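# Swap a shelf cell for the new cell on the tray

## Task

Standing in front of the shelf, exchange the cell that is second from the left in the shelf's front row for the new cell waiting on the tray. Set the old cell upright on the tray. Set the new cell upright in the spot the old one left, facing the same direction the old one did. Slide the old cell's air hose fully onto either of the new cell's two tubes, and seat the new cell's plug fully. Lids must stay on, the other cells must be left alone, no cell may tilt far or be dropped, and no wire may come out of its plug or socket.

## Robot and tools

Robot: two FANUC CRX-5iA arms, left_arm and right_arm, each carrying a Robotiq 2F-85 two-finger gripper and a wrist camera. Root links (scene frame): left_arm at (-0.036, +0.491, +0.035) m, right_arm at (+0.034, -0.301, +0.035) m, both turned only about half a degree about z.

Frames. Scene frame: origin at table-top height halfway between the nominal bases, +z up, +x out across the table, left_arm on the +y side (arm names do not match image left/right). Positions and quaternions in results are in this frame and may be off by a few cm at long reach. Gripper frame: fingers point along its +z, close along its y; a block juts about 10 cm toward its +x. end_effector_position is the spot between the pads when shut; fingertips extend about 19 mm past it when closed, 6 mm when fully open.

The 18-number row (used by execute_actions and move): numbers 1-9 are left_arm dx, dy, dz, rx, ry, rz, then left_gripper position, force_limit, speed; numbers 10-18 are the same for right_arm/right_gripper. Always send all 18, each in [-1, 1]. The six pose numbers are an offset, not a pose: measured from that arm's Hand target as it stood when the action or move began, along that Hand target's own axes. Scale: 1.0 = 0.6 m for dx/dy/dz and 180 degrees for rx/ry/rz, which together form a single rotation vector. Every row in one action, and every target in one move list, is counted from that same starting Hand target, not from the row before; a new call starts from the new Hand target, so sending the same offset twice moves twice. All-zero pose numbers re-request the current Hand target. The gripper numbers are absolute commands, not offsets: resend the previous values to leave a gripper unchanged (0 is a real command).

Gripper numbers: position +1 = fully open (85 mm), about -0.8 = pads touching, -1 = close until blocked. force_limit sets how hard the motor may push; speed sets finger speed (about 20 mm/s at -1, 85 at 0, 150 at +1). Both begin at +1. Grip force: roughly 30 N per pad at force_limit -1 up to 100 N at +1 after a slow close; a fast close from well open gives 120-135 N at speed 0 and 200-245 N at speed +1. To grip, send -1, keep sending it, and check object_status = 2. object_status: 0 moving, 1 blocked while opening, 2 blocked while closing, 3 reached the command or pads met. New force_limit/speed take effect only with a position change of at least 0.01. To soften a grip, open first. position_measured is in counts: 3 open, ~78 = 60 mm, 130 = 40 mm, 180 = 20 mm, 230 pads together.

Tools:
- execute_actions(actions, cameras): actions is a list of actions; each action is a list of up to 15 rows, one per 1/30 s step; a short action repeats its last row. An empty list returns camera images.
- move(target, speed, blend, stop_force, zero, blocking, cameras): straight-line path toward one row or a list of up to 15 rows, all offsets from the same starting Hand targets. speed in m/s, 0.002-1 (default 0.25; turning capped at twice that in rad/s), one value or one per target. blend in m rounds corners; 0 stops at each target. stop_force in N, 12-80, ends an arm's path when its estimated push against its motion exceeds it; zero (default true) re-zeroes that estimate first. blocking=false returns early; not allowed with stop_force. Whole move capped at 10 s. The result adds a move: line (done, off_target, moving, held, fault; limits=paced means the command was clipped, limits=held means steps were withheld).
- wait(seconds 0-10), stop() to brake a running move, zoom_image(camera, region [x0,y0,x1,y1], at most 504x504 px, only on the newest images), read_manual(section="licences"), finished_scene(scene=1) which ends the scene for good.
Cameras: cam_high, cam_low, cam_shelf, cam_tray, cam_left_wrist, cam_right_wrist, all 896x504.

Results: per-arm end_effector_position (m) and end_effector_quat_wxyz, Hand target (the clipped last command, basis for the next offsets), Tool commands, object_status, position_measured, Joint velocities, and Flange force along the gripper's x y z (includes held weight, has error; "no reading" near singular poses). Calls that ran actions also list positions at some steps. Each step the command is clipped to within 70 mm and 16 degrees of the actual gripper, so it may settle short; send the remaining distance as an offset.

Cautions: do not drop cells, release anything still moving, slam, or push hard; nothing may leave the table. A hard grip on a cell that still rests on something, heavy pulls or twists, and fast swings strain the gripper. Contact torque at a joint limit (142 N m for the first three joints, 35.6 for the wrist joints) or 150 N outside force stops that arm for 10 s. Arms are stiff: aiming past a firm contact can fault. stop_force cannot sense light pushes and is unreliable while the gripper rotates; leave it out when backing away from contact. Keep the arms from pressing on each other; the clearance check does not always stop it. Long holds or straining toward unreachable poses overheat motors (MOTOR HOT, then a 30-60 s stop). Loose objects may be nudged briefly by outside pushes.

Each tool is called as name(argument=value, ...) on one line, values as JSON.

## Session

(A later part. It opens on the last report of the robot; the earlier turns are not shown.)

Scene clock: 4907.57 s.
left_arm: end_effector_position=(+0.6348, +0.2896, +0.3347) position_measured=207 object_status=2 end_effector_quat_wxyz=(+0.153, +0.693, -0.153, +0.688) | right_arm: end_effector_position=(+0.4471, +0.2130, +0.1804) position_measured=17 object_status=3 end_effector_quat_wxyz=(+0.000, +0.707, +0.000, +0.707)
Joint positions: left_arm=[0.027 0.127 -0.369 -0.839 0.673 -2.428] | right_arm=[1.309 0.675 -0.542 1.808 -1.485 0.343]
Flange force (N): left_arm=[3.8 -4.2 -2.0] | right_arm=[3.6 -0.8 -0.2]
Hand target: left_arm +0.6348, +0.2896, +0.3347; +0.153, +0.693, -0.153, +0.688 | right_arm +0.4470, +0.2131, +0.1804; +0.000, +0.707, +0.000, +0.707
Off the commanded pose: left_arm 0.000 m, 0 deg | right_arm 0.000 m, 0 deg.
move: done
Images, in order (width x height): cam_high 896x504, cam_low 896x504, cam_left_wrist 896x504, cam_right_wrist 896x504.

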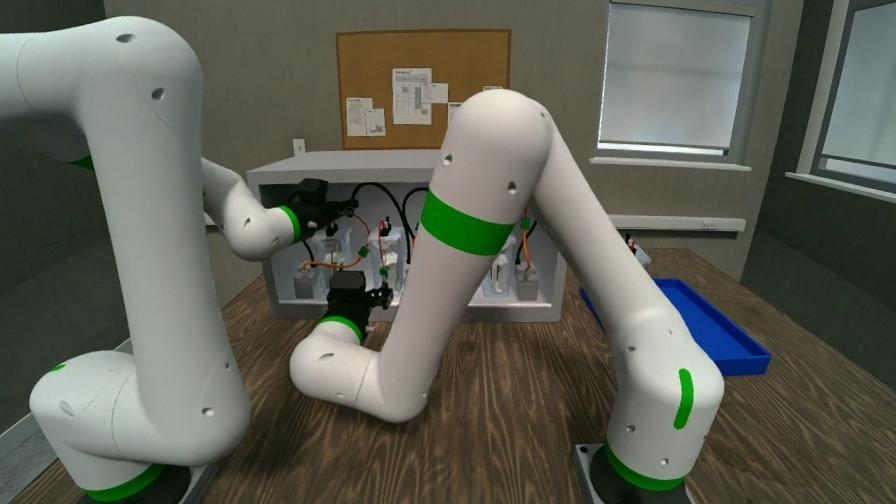

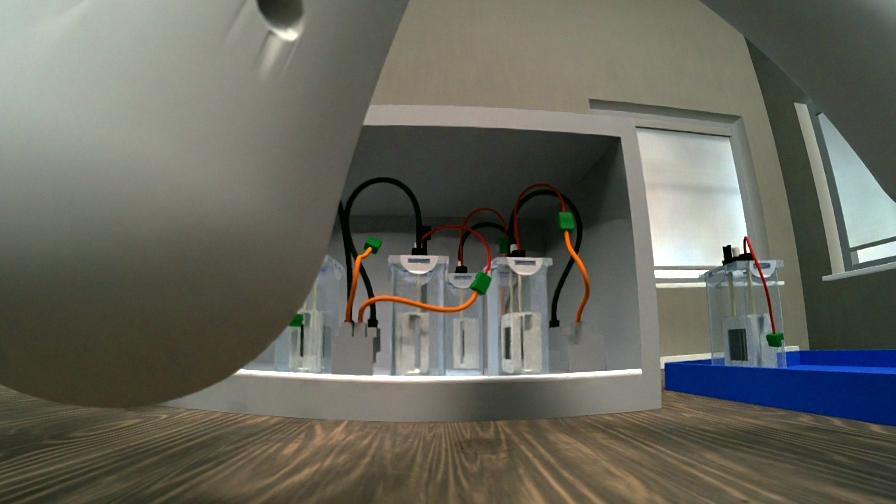

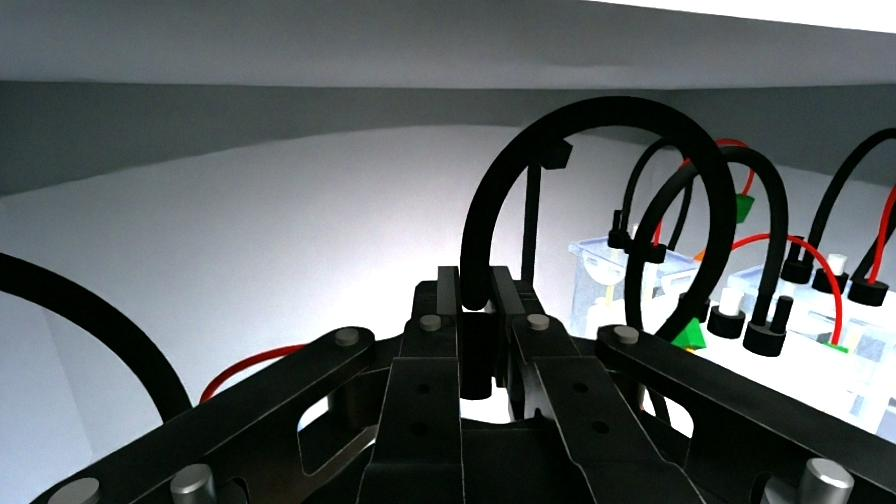

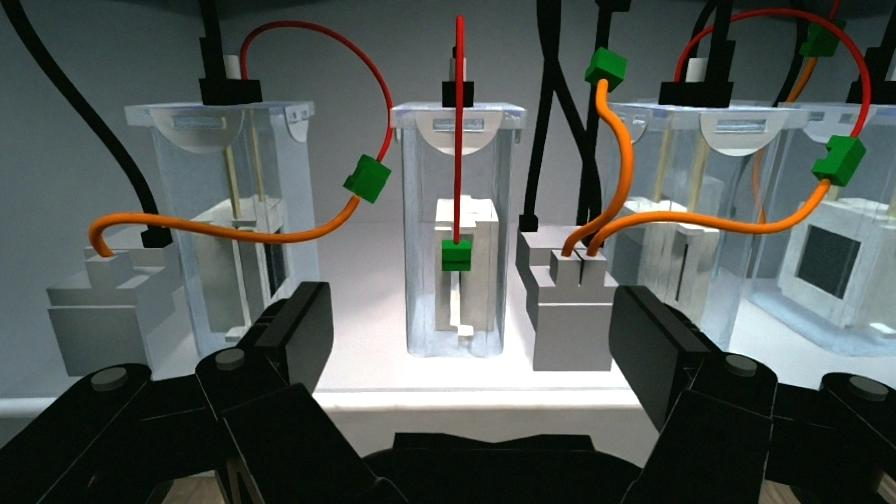

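move(target=[0,0,0,0,0,0,-1,-1,-1,0.167,0.355,-0.02,0.167,0,0,0.0,-1,-1], speed=0.15, cameras=["cam_right_wrist","cam_high"])

Scene clock: 4934.60 s.
left_arm: end_effector_position=(+0.6348, +0.2896, +0.3347) position_measured=207 object_status=2 end_effector_quat_wxyz=(+0.153, +0.693, -0.153, +0.688) | right_arm: end_effector_position=(+0.4346, +0.0010, +0.2805) position_measured=129 object_status=0 end_effector_quat_wxyz=(-0.154, +0.687, +0.152, +0.694)
Joint positions: left_arm=[0.027 0.127 -0.369 -0.839 0.673 -2.428] | right_arm=[0.29 -0.25 -1.106 3.319 -0.874 -0.116]
Flange force (N): left_arm=[4.4 -4.3 -2.2] | right_arm=no reading
Hand target: left_arm +0.6348, +0.2896, +0.3347; +0.153, +0.693, -0.153, +0.688 | right_arm +0.4348, +0.0000, +0.2806; -0.183, +0.683, +0.183, +0.683
Off the commanded pose: left_arm 0.000 m, 0 deg | right_arm 0.001 m, 5 deg.
joint sent to its limit (right arm) — joint 4 (forearm roll), upper limit. The joint targets are off in orientation, not in position.
move: off_target (right_arm)
Images, in order (width x height): cam_high 896x504, cam_right_wrist 896x504.

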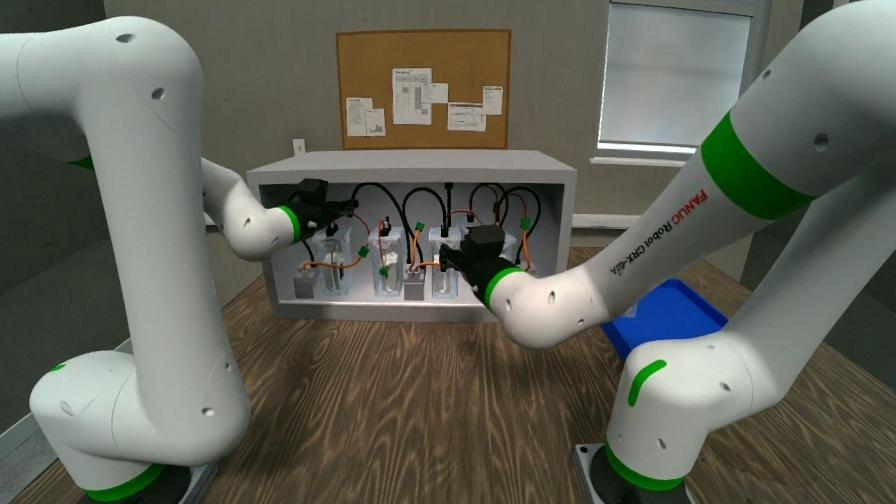

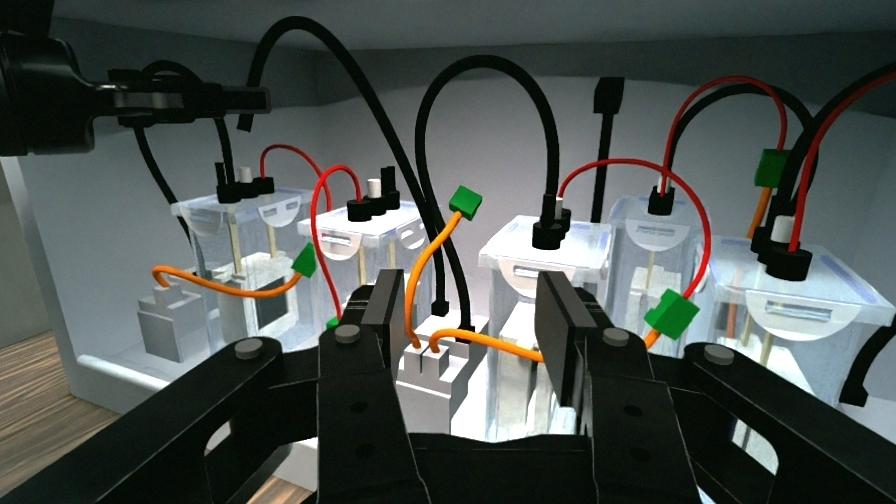

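zoom_image(camera="cam_right_wrist", region=[150, 80, 500, 280])

Scaled by 1.440.

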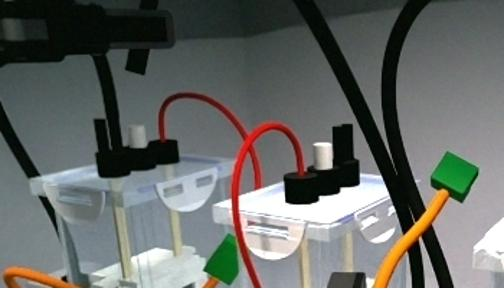

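move(target=[[-0.048,0.0415,0.0202,0.138,0.0241,0.0049,-1,-1,-1,0,0,0,0,0,0,0,-1,-1],[-0.047,-0.0165,0.145,0.138,0.0241,0.0049,-1,-1,-1,0,0,0,0,0,0,0,-1,-1]], speed=0.08, cameras=["cam_right_wrist","cam_left_wrist","cam_shelf","cam_low"])

Scene clock: 5008.27 s.
left_arm: end_effector_position=(+0.7176, +0.2619, +0.3060) position_measured=207 object_status=2 end_effector_quat_wxyz=(+0.001, +0.682, -0.001, +0.732) | right_arm: end_effector_position=(+0.4346, +0.0010, +0.2805) position_measured=128 object_status=3 end_effector_quat_wxyz=(-0.154, +0.687, +0.152, +0.694)
Joint positions: left_arm=[-0.241 0.446 -0.421 0.269 0.957 -3.315] | right_arm=[0.29 -0.25 -1.106 3.319 -0.874 -0.116]
Flange force (N): left_arm=[1.3 -5.0 1.2] | right_arm=no reading
Hand target: left_arm +0.7176, +0.2619, +0.3060; +0.001, +0.682, -0.001, +0.732 | right_arm +0.4348, +0.0000, +0.2806; -0.183, +0.683, +0.183, +0.683
Off the commanded pose: left_arm 0.000 m, 0 deg | right_arm 0.001 m, 5 deg.
joint sent to its limit (right arm) — joint 4 (forearm roll), upper limit. The joint targets are off in orientation, not in position.
move: off_target (right_arm)
Images, in order (width x height): cam_low 896x504, cam_shelf 896x504, cam_left_wrist 896x504, cam_right_wrist 896x504.

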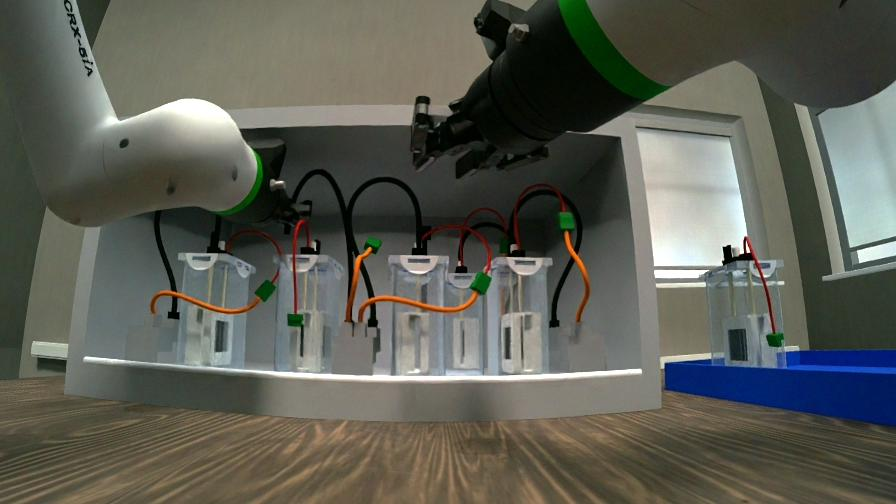

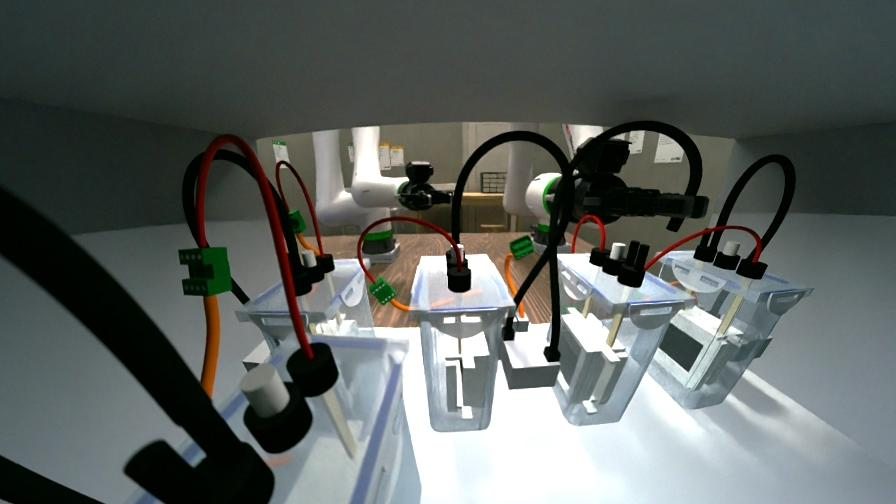

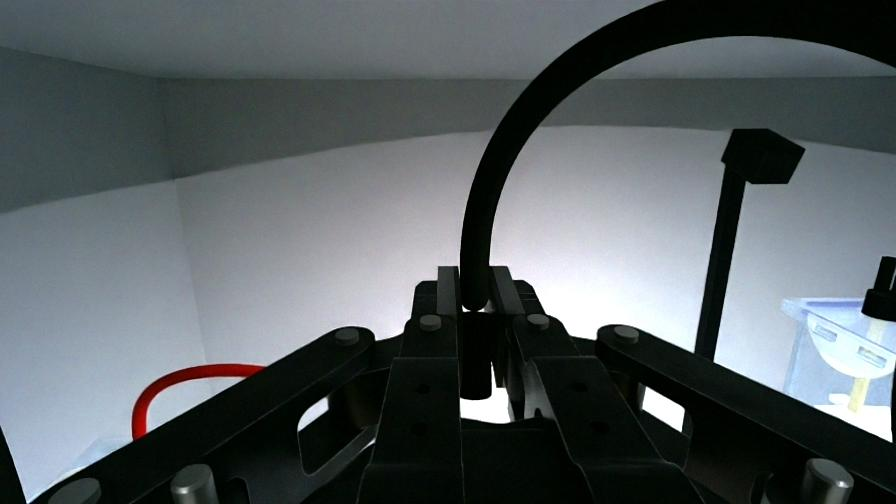

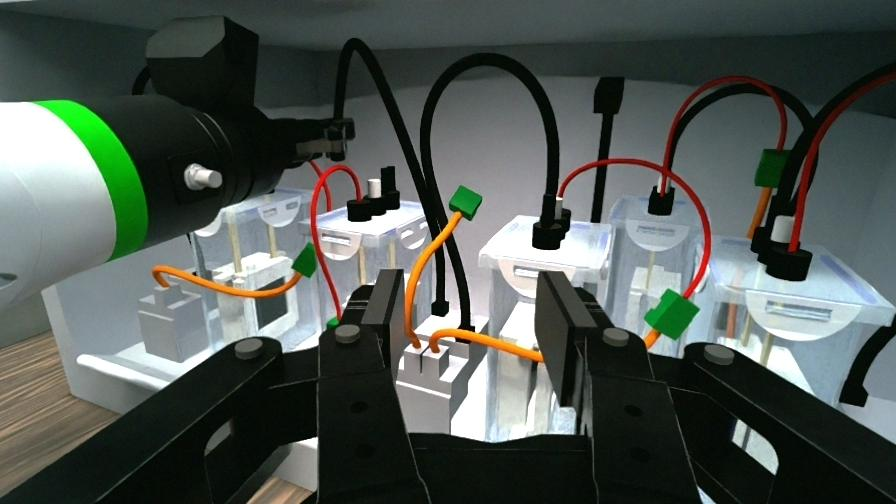

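zoom_image(camera="cam_right_wrist", region=[300, 100, 440, 240])

zoom_image(camera="cam_shelf", region=[560, 110, 760, 310])

Scaled by 3.600.

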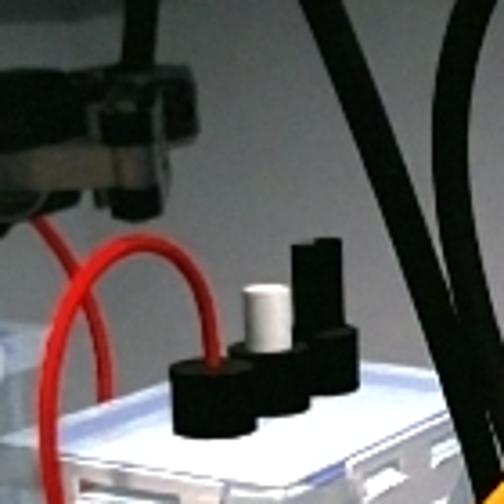

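Scaled by 2.520.

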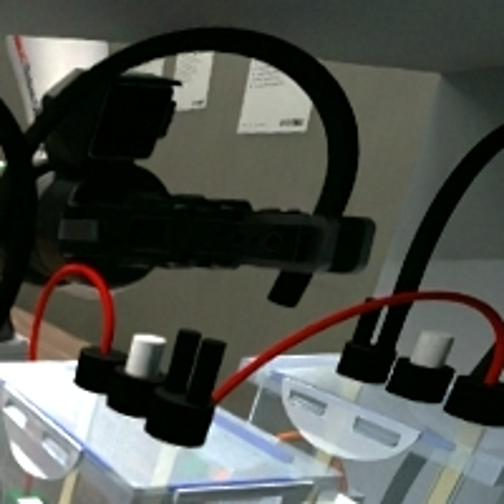

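move(target=[0.0067,0.0667,0.0005,0,0,0,-1,-1,-1,0,0,0,0,0,0,0,-1,-1], speed=0.05, cameras=["cam_right_wrist","cam_left_wrist","cam_shelf"])

zoom_image(camera="cam_right_wrist", region=[300, 100, 440, 240])

zoom_image(camera="cam_shelf", region=[560, 110, 760, 310])

Scene clock: 5028.57 s.
left_arm: end_effector_position=(+0.7176, +0.2219, +0.3100) position_measured=207 object_status=2 end_effector_quat_wxyz=(+0.001, +0.682, -0.001, +0.732) | right_arm: end_effector_position=(+0.4346, +0.0010, +0.2805) position_measured=128 object_status=3 end_effector_quat_wxyz=(-0.154, +0.687, +0.152, +0.694)
Joint positions: left_arm=[-0.328 0.475 -0.39 0.373 0.972 -3.382] | right_arm=[0.29 -0.25 -1.106 3.319 -0.874 -0.116]
Flange force (N): left_arm=[1.2 -4.1 0.6] | right_arm=no reading
Hand target: left_arm +0.7176, +0.2219, +0.3100; +0.001, +0.682, -0.001, +0.732 | right_arm +0.4348, +0.0000, +0.2806; -0.183, +0.683, +0.183, +0.683
Off the commanded pose: left_arm 0.000 m, 0 deg | right_arm 0.001 m, 5 deg.
joint sent to its limit (right arm) — joint 4 (forearm roll), upper limit. The joint targets are off in orientation, not in position.
move: off_target (right_arm)
Images, in order (width x height): cam_shelf 896x504, cam_left_wrist 896x504, cam_right_wrist 896x504.

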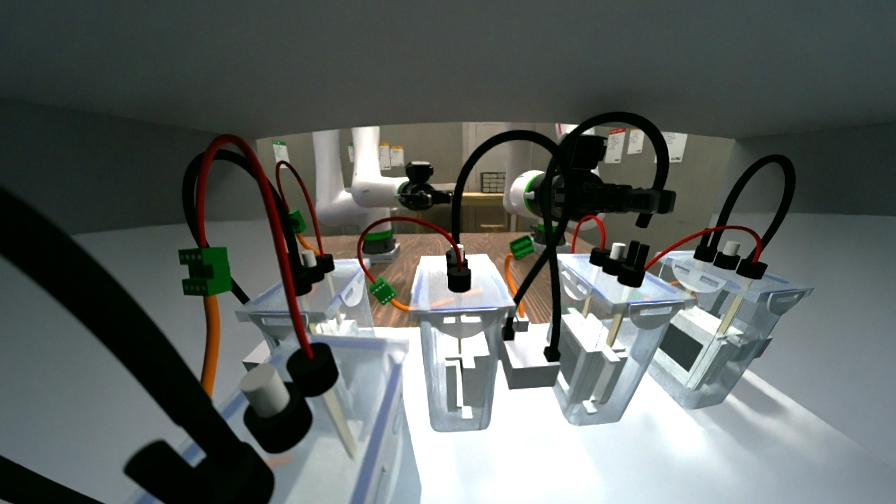

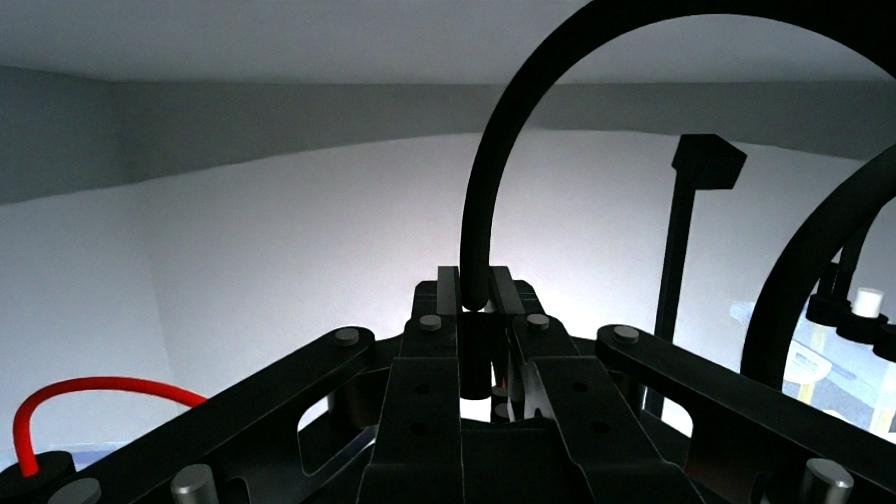

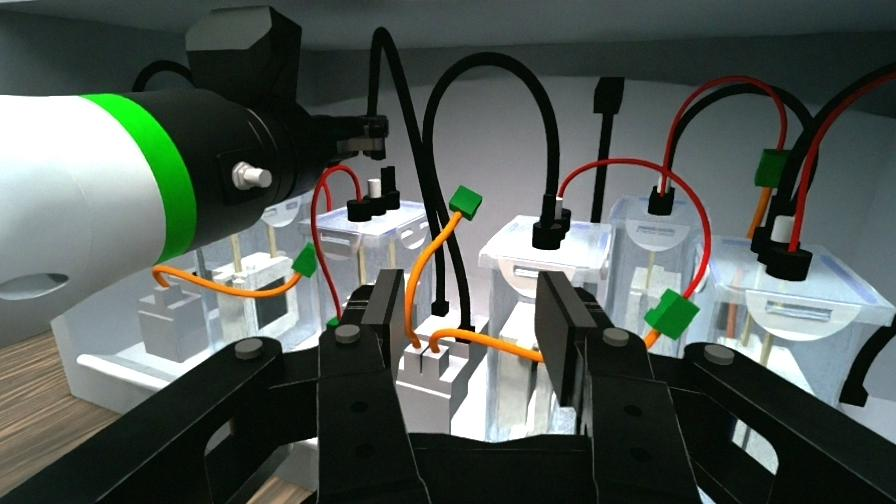

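Scaled by 3.600.

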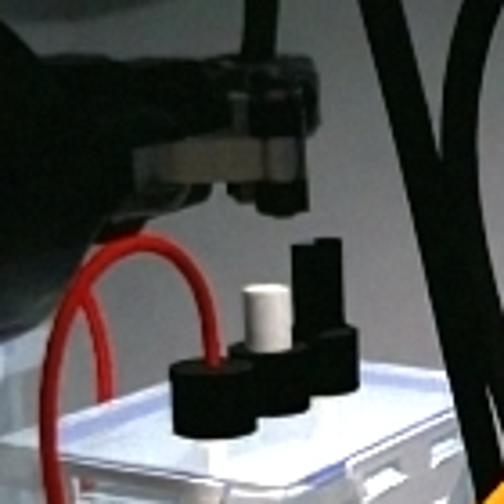

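Scaled by 2.520.

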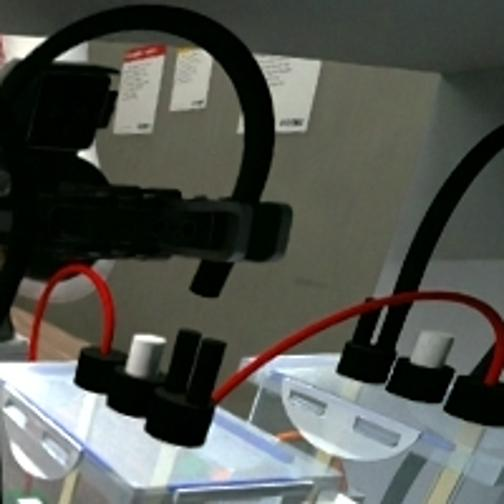

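zoom_image(camera="cam_left_wrist", region=[420, 290, 560, 430])

Scaled by 3.600.

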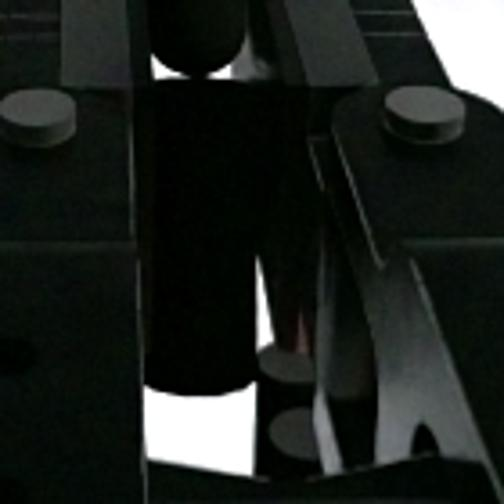

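move(target=[0,0.0117,0,0,0,0,-1,-1,-1,0,0,0,0,0,0,0,-1,-1], speed=0.05, cameras=["cam_right_wrist","cam_left_wrist","cam_shelf"])

zoom_image(camera="cam_right_wrist", region=[350, 130, 420, 200])

zoom_image(camera="cam_shelf", region=[590, 190, 690, 290])

zoom_image(camera="cam_left_wrist", region=[420, 290, 560, 430])

Scene clock: 5055.07 s.
left_arm: end_effector_position=(+0.7175, +0.2149, +0.3100) position_measured=207 object_status=2 end_effector_quat_wxyz=(+0.001, +0.682, -0.001, +0.732) | right_arm: end_effector_position=(+0.4346, +0.0010, +0.2805) position_measured=128 object_status=3 end_effector_quat_wxyz=(-0.154, +0.687, +0.152, +0.694)
Joint positions: left_arm=[-0.343 0.482 -0.383 0.39 0.976 -3.393] | right_arm=[0.29 -0.25 -1.106 3.319 -0.874 -0.116]
Flange force (N): left_arm=[2.2 -4.5 0.8] | right_arm=no reading
Hand target: left_arm +0.7175, +0.2149, +0.3100; +0.001, +0.682, -0.001, +0.732 | right_arm +0.4348, +0.0000, +0.2806; -0.183, +0.683, +0.183, +0.683
Off the commanded pose: left_arm 0.000 m, 0 deg | right_arm 0.001 m, 5 deg.
joint sent to its limit (right arm) — joint 4 (forearm roll), upper limit. The joint targets are off in orientation, not in position.
move: off_target (right_arm)
Images, in order (width x height): cam_shelf 896x504, cam_left_wrist 896x504, cam_right_wrist 896x504.

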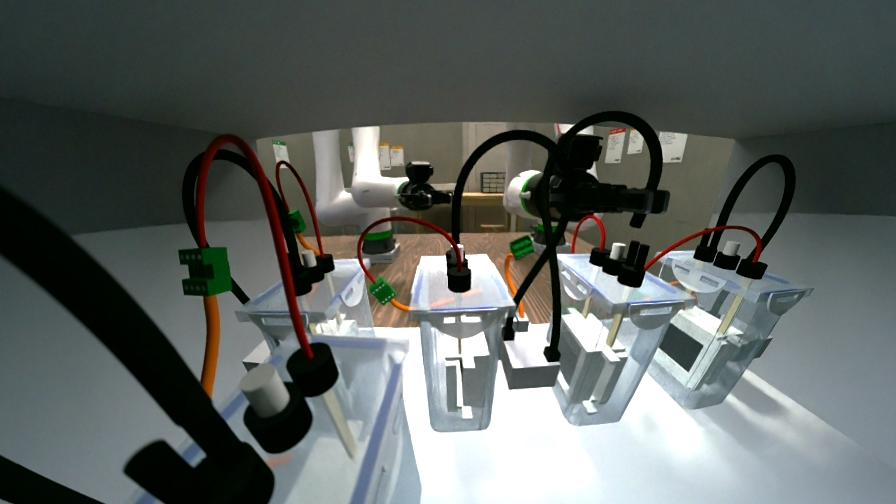

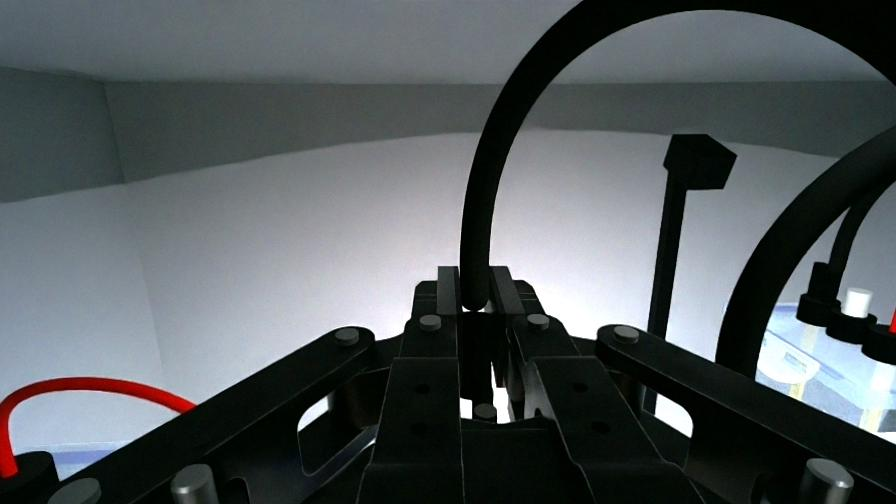

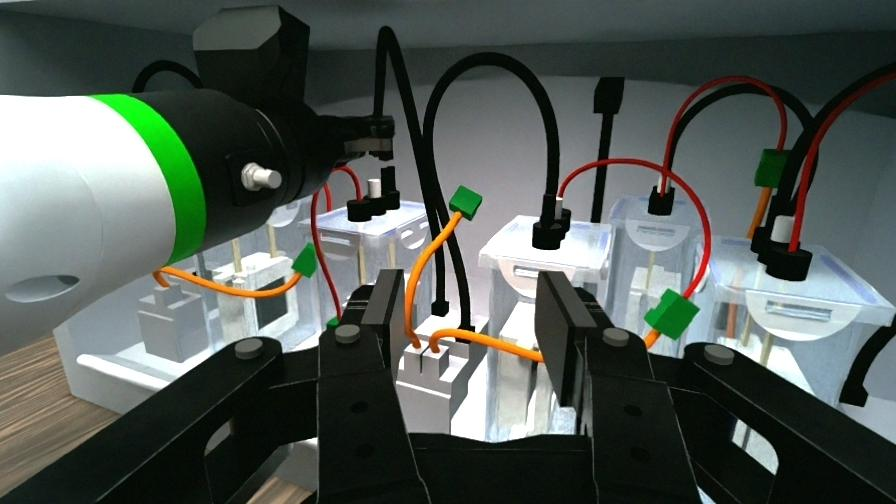

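Scaled by 7.200.

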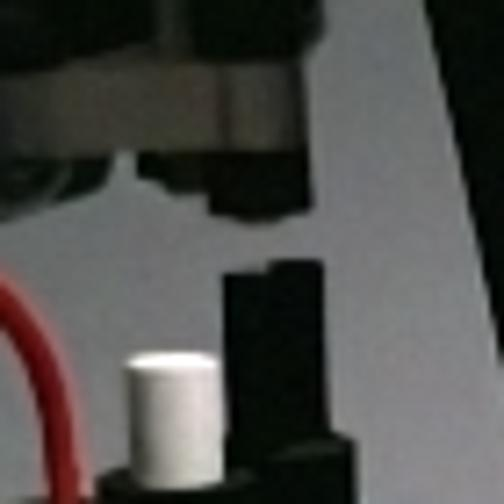

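Scaled by 5.040.

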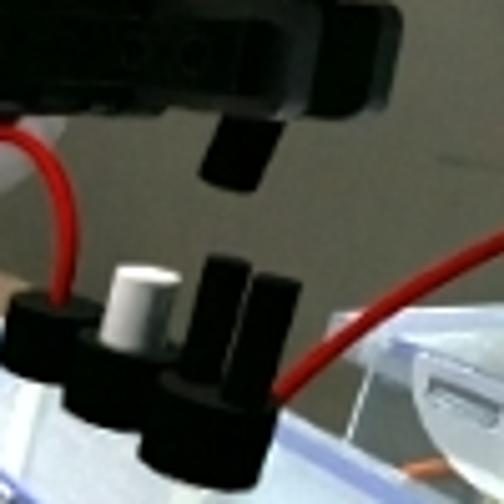

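Scaled by 3.600.

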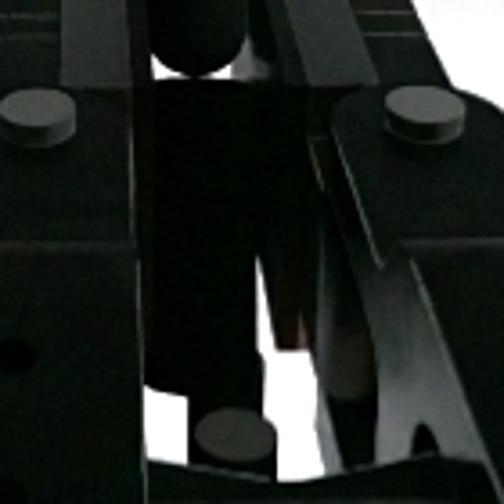

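move(target=[-0.01,0,-0.0007,0,0,0,-1,-1,-1,0,0,0,0,0,0,0,-1,-1], speed=0.03, stop_force=12, cameras=["cam_right_wrist","cam_left_wrist","cam_shelf"])

zoom_image(camera="cam_right_wrist", region=[350, 130, 420, 200])

zoom_image(camera="cam_shelf", region=[590, 190, 690, 290])

zoom_image(camera="cam_left_wrist", region=[420, 290, 560, 430])

Scene clock: 5121.83 s.
left_arm: end_effector_position=(+0.7175, +0.2149, +0.3040) position_measured=207 object_status=2 end_effector_quat_wxyz=(+0.001, +0.682, -0.001, +0.732) | right_arm: end_effector_position=(+0.4346, +0.0010, +0.2805) position_measured=128 object_status=3 end_effector_quat_wxyz=(-0.154, +0.687, +0.152, +0.694)
Joint positions: left_arm=[-0.342 0.492 -0.384 0.387 0.987 -3.387] | right_arm=[0.29 -0.25 -1.106 3.319 -0.874 -0.116]
Flange force (N): left_arm=[1.5 -4.9 1.5] | right_arm=no reading
Hand target: left_arm +0.7176, +0.2149, +0.3040; +0.001, +0.682, -0.001, +0.732 | right_arm +0.4348, +0.0000, +0.2806; -0.183, +0.683, +0.183, +0.683
Off the commanded pose: left_arm 0.000 m, 0 deg | right_arm 0.001 m, 5 deg.
joint sent to its limit (right arm) — joint 4 (forearm roll), upper limit. The joint targets are off in orientation, not in position.
move: off_target (right_arm)
Images, in order (width x height): cam_shelf 896x504, cam_left_wrist 896x504, cam_right_wrist 896x504.

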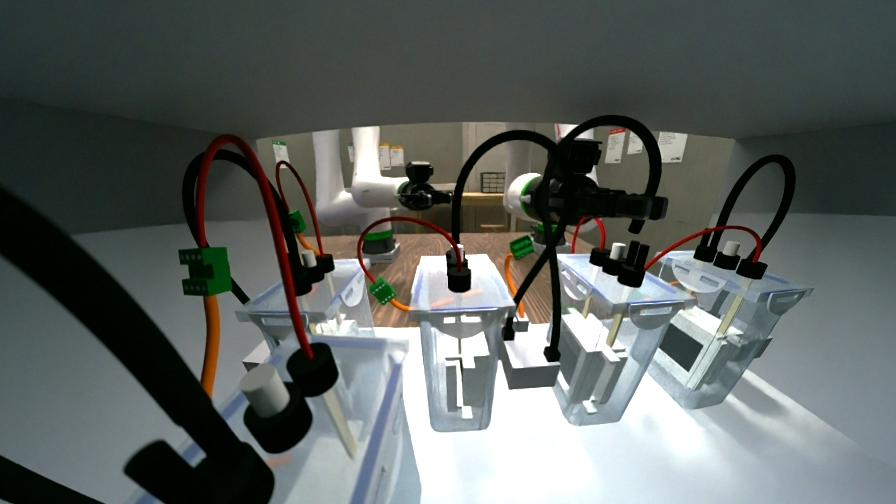

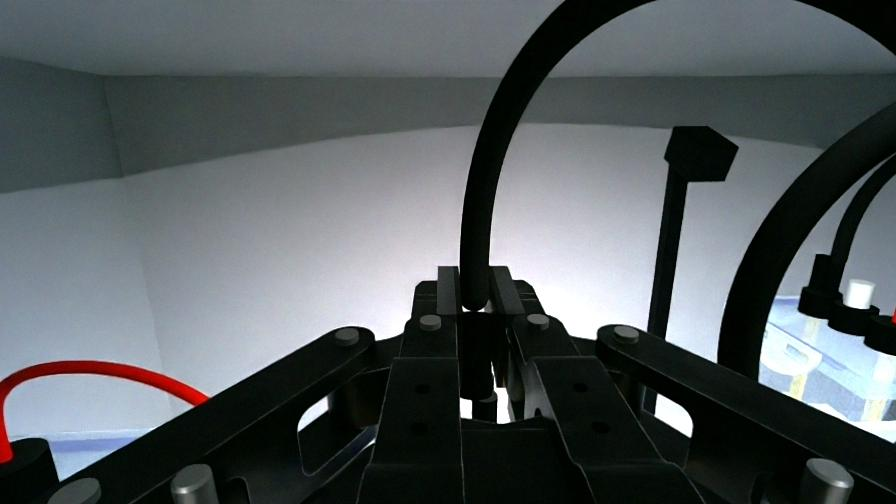

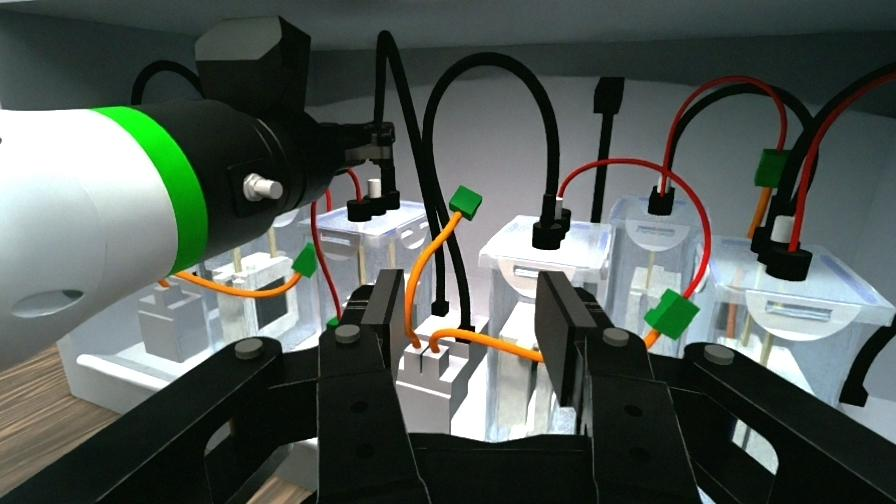

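Scaled by 7.200.

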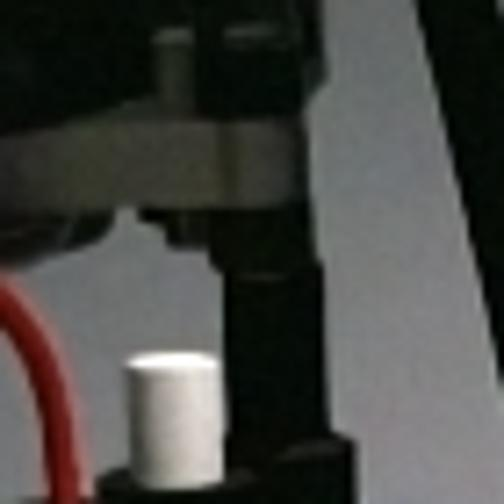

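Scaled by 5.040.

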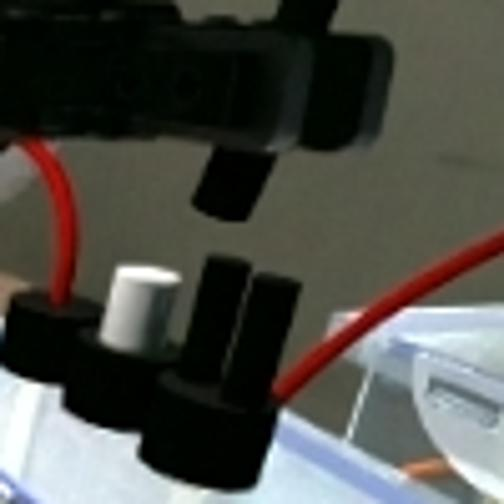

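Scaled by 3.600.

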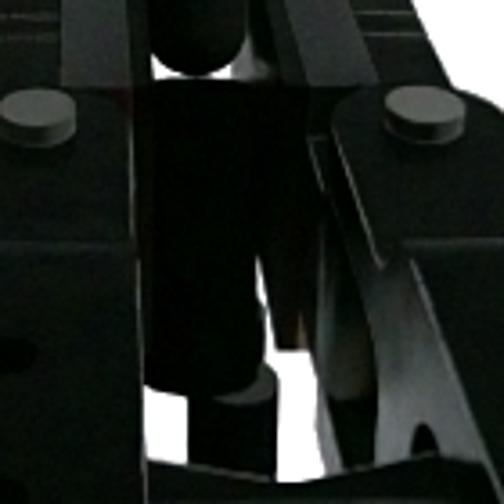

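zoom_image(camera="cam_right_wrist", region=[340, 110, 410, 180])

zoom_image(camera="cam_shelf", region=[560, 130, 680, 250])

Scaled by 7.200.

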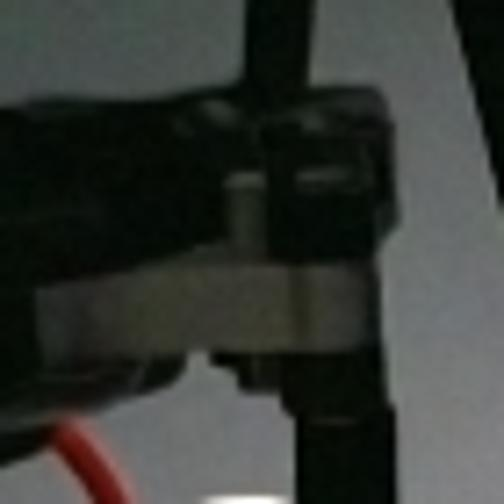

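Scaled by 4.200.

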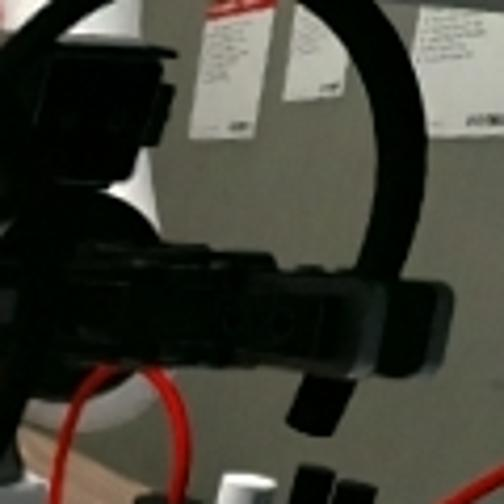

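move(target=[0,0,0,0,0,0,-1,-1,-1,-0.03,0,0.2,0,0,0,0,-1,-1], speed=0.1, cameras=["cam_right_wrist"])

zoom_image(camera="cam_right_wrist", region=[280, 100, 400, 220])

Scene clock: 5218.17 s.
left_arm: end_effector_position=(+0.7176, +0.2149, +0.3040) position_measured=207 object_status=2 end_effector_quat_wxyz=(+0.001, +0.682, -0.001, +0.732) | right_arm: end_effector_position=(+0.5385, +0.0607, +0.2626) position_measured=128 object_status=3 end_effector_quat_wxyz=(-0.170, +0.685, +0.169, +0.688)
Joint positions: left_arm=[-0.342 0.492 -0.384 0.387 0.987 -3.387] | right_arm=[0.33 0.143 -0.813 3.319 -0.968 -0.102]
Flange force (N): left_arm=[1.6 -4.2 1.1] | right_arm=[5.1 1.4 1.0]
Hand target: left_arm +0.7176, +0.2149, +0.3040; +0.001, +0.682, -0.001, +0.732 | right_arm +0.5387, +0.0601, +0.2627; -0.183, +0.683, +0.183, +0.683
Off the commanded pose: left_arm 0.000 m, 0 deg | right_arm 0.001 m, 2 deg.
joint sent to its limit (right arm) — joint 4 (forearm roll), upper limit. The joint targets still meet the commanded pose.
move: done
Images, in order (width x height): cam_right_wrist 896x504.

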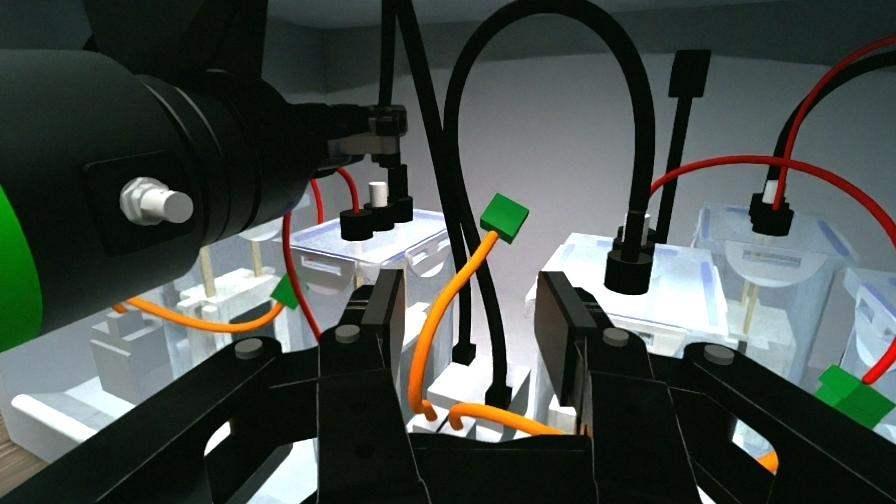

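Scaled by 4.200.

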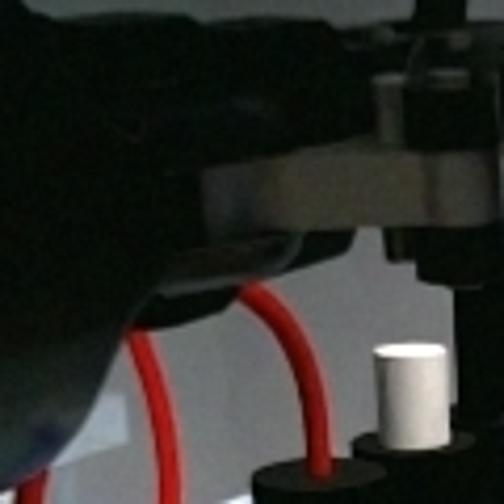

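zoom_image(camera="cam_right_wrist", region=[360, 90, 430, 160])

zoom_image(camera="cam_right_wrist", region=[360, 150, 430, 220])

Scaled by 7.200.

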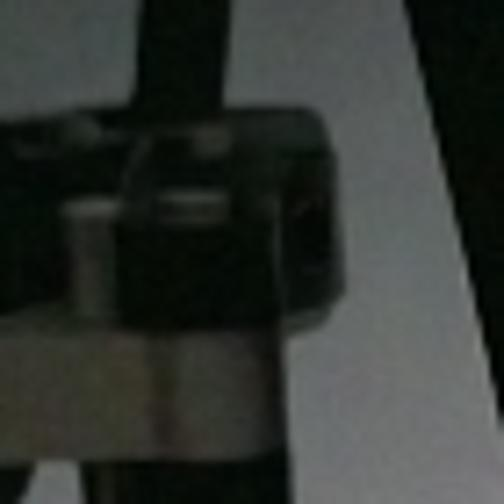

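Scaled by 7.200.

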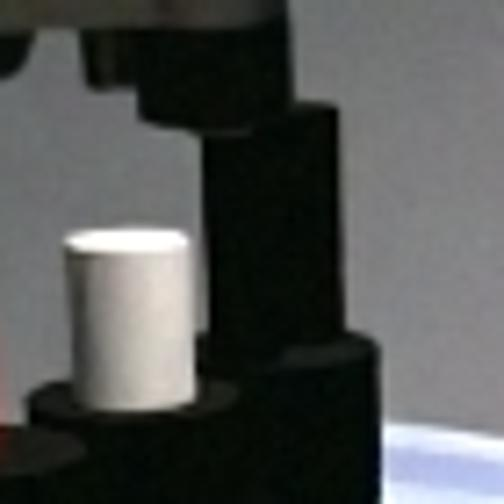

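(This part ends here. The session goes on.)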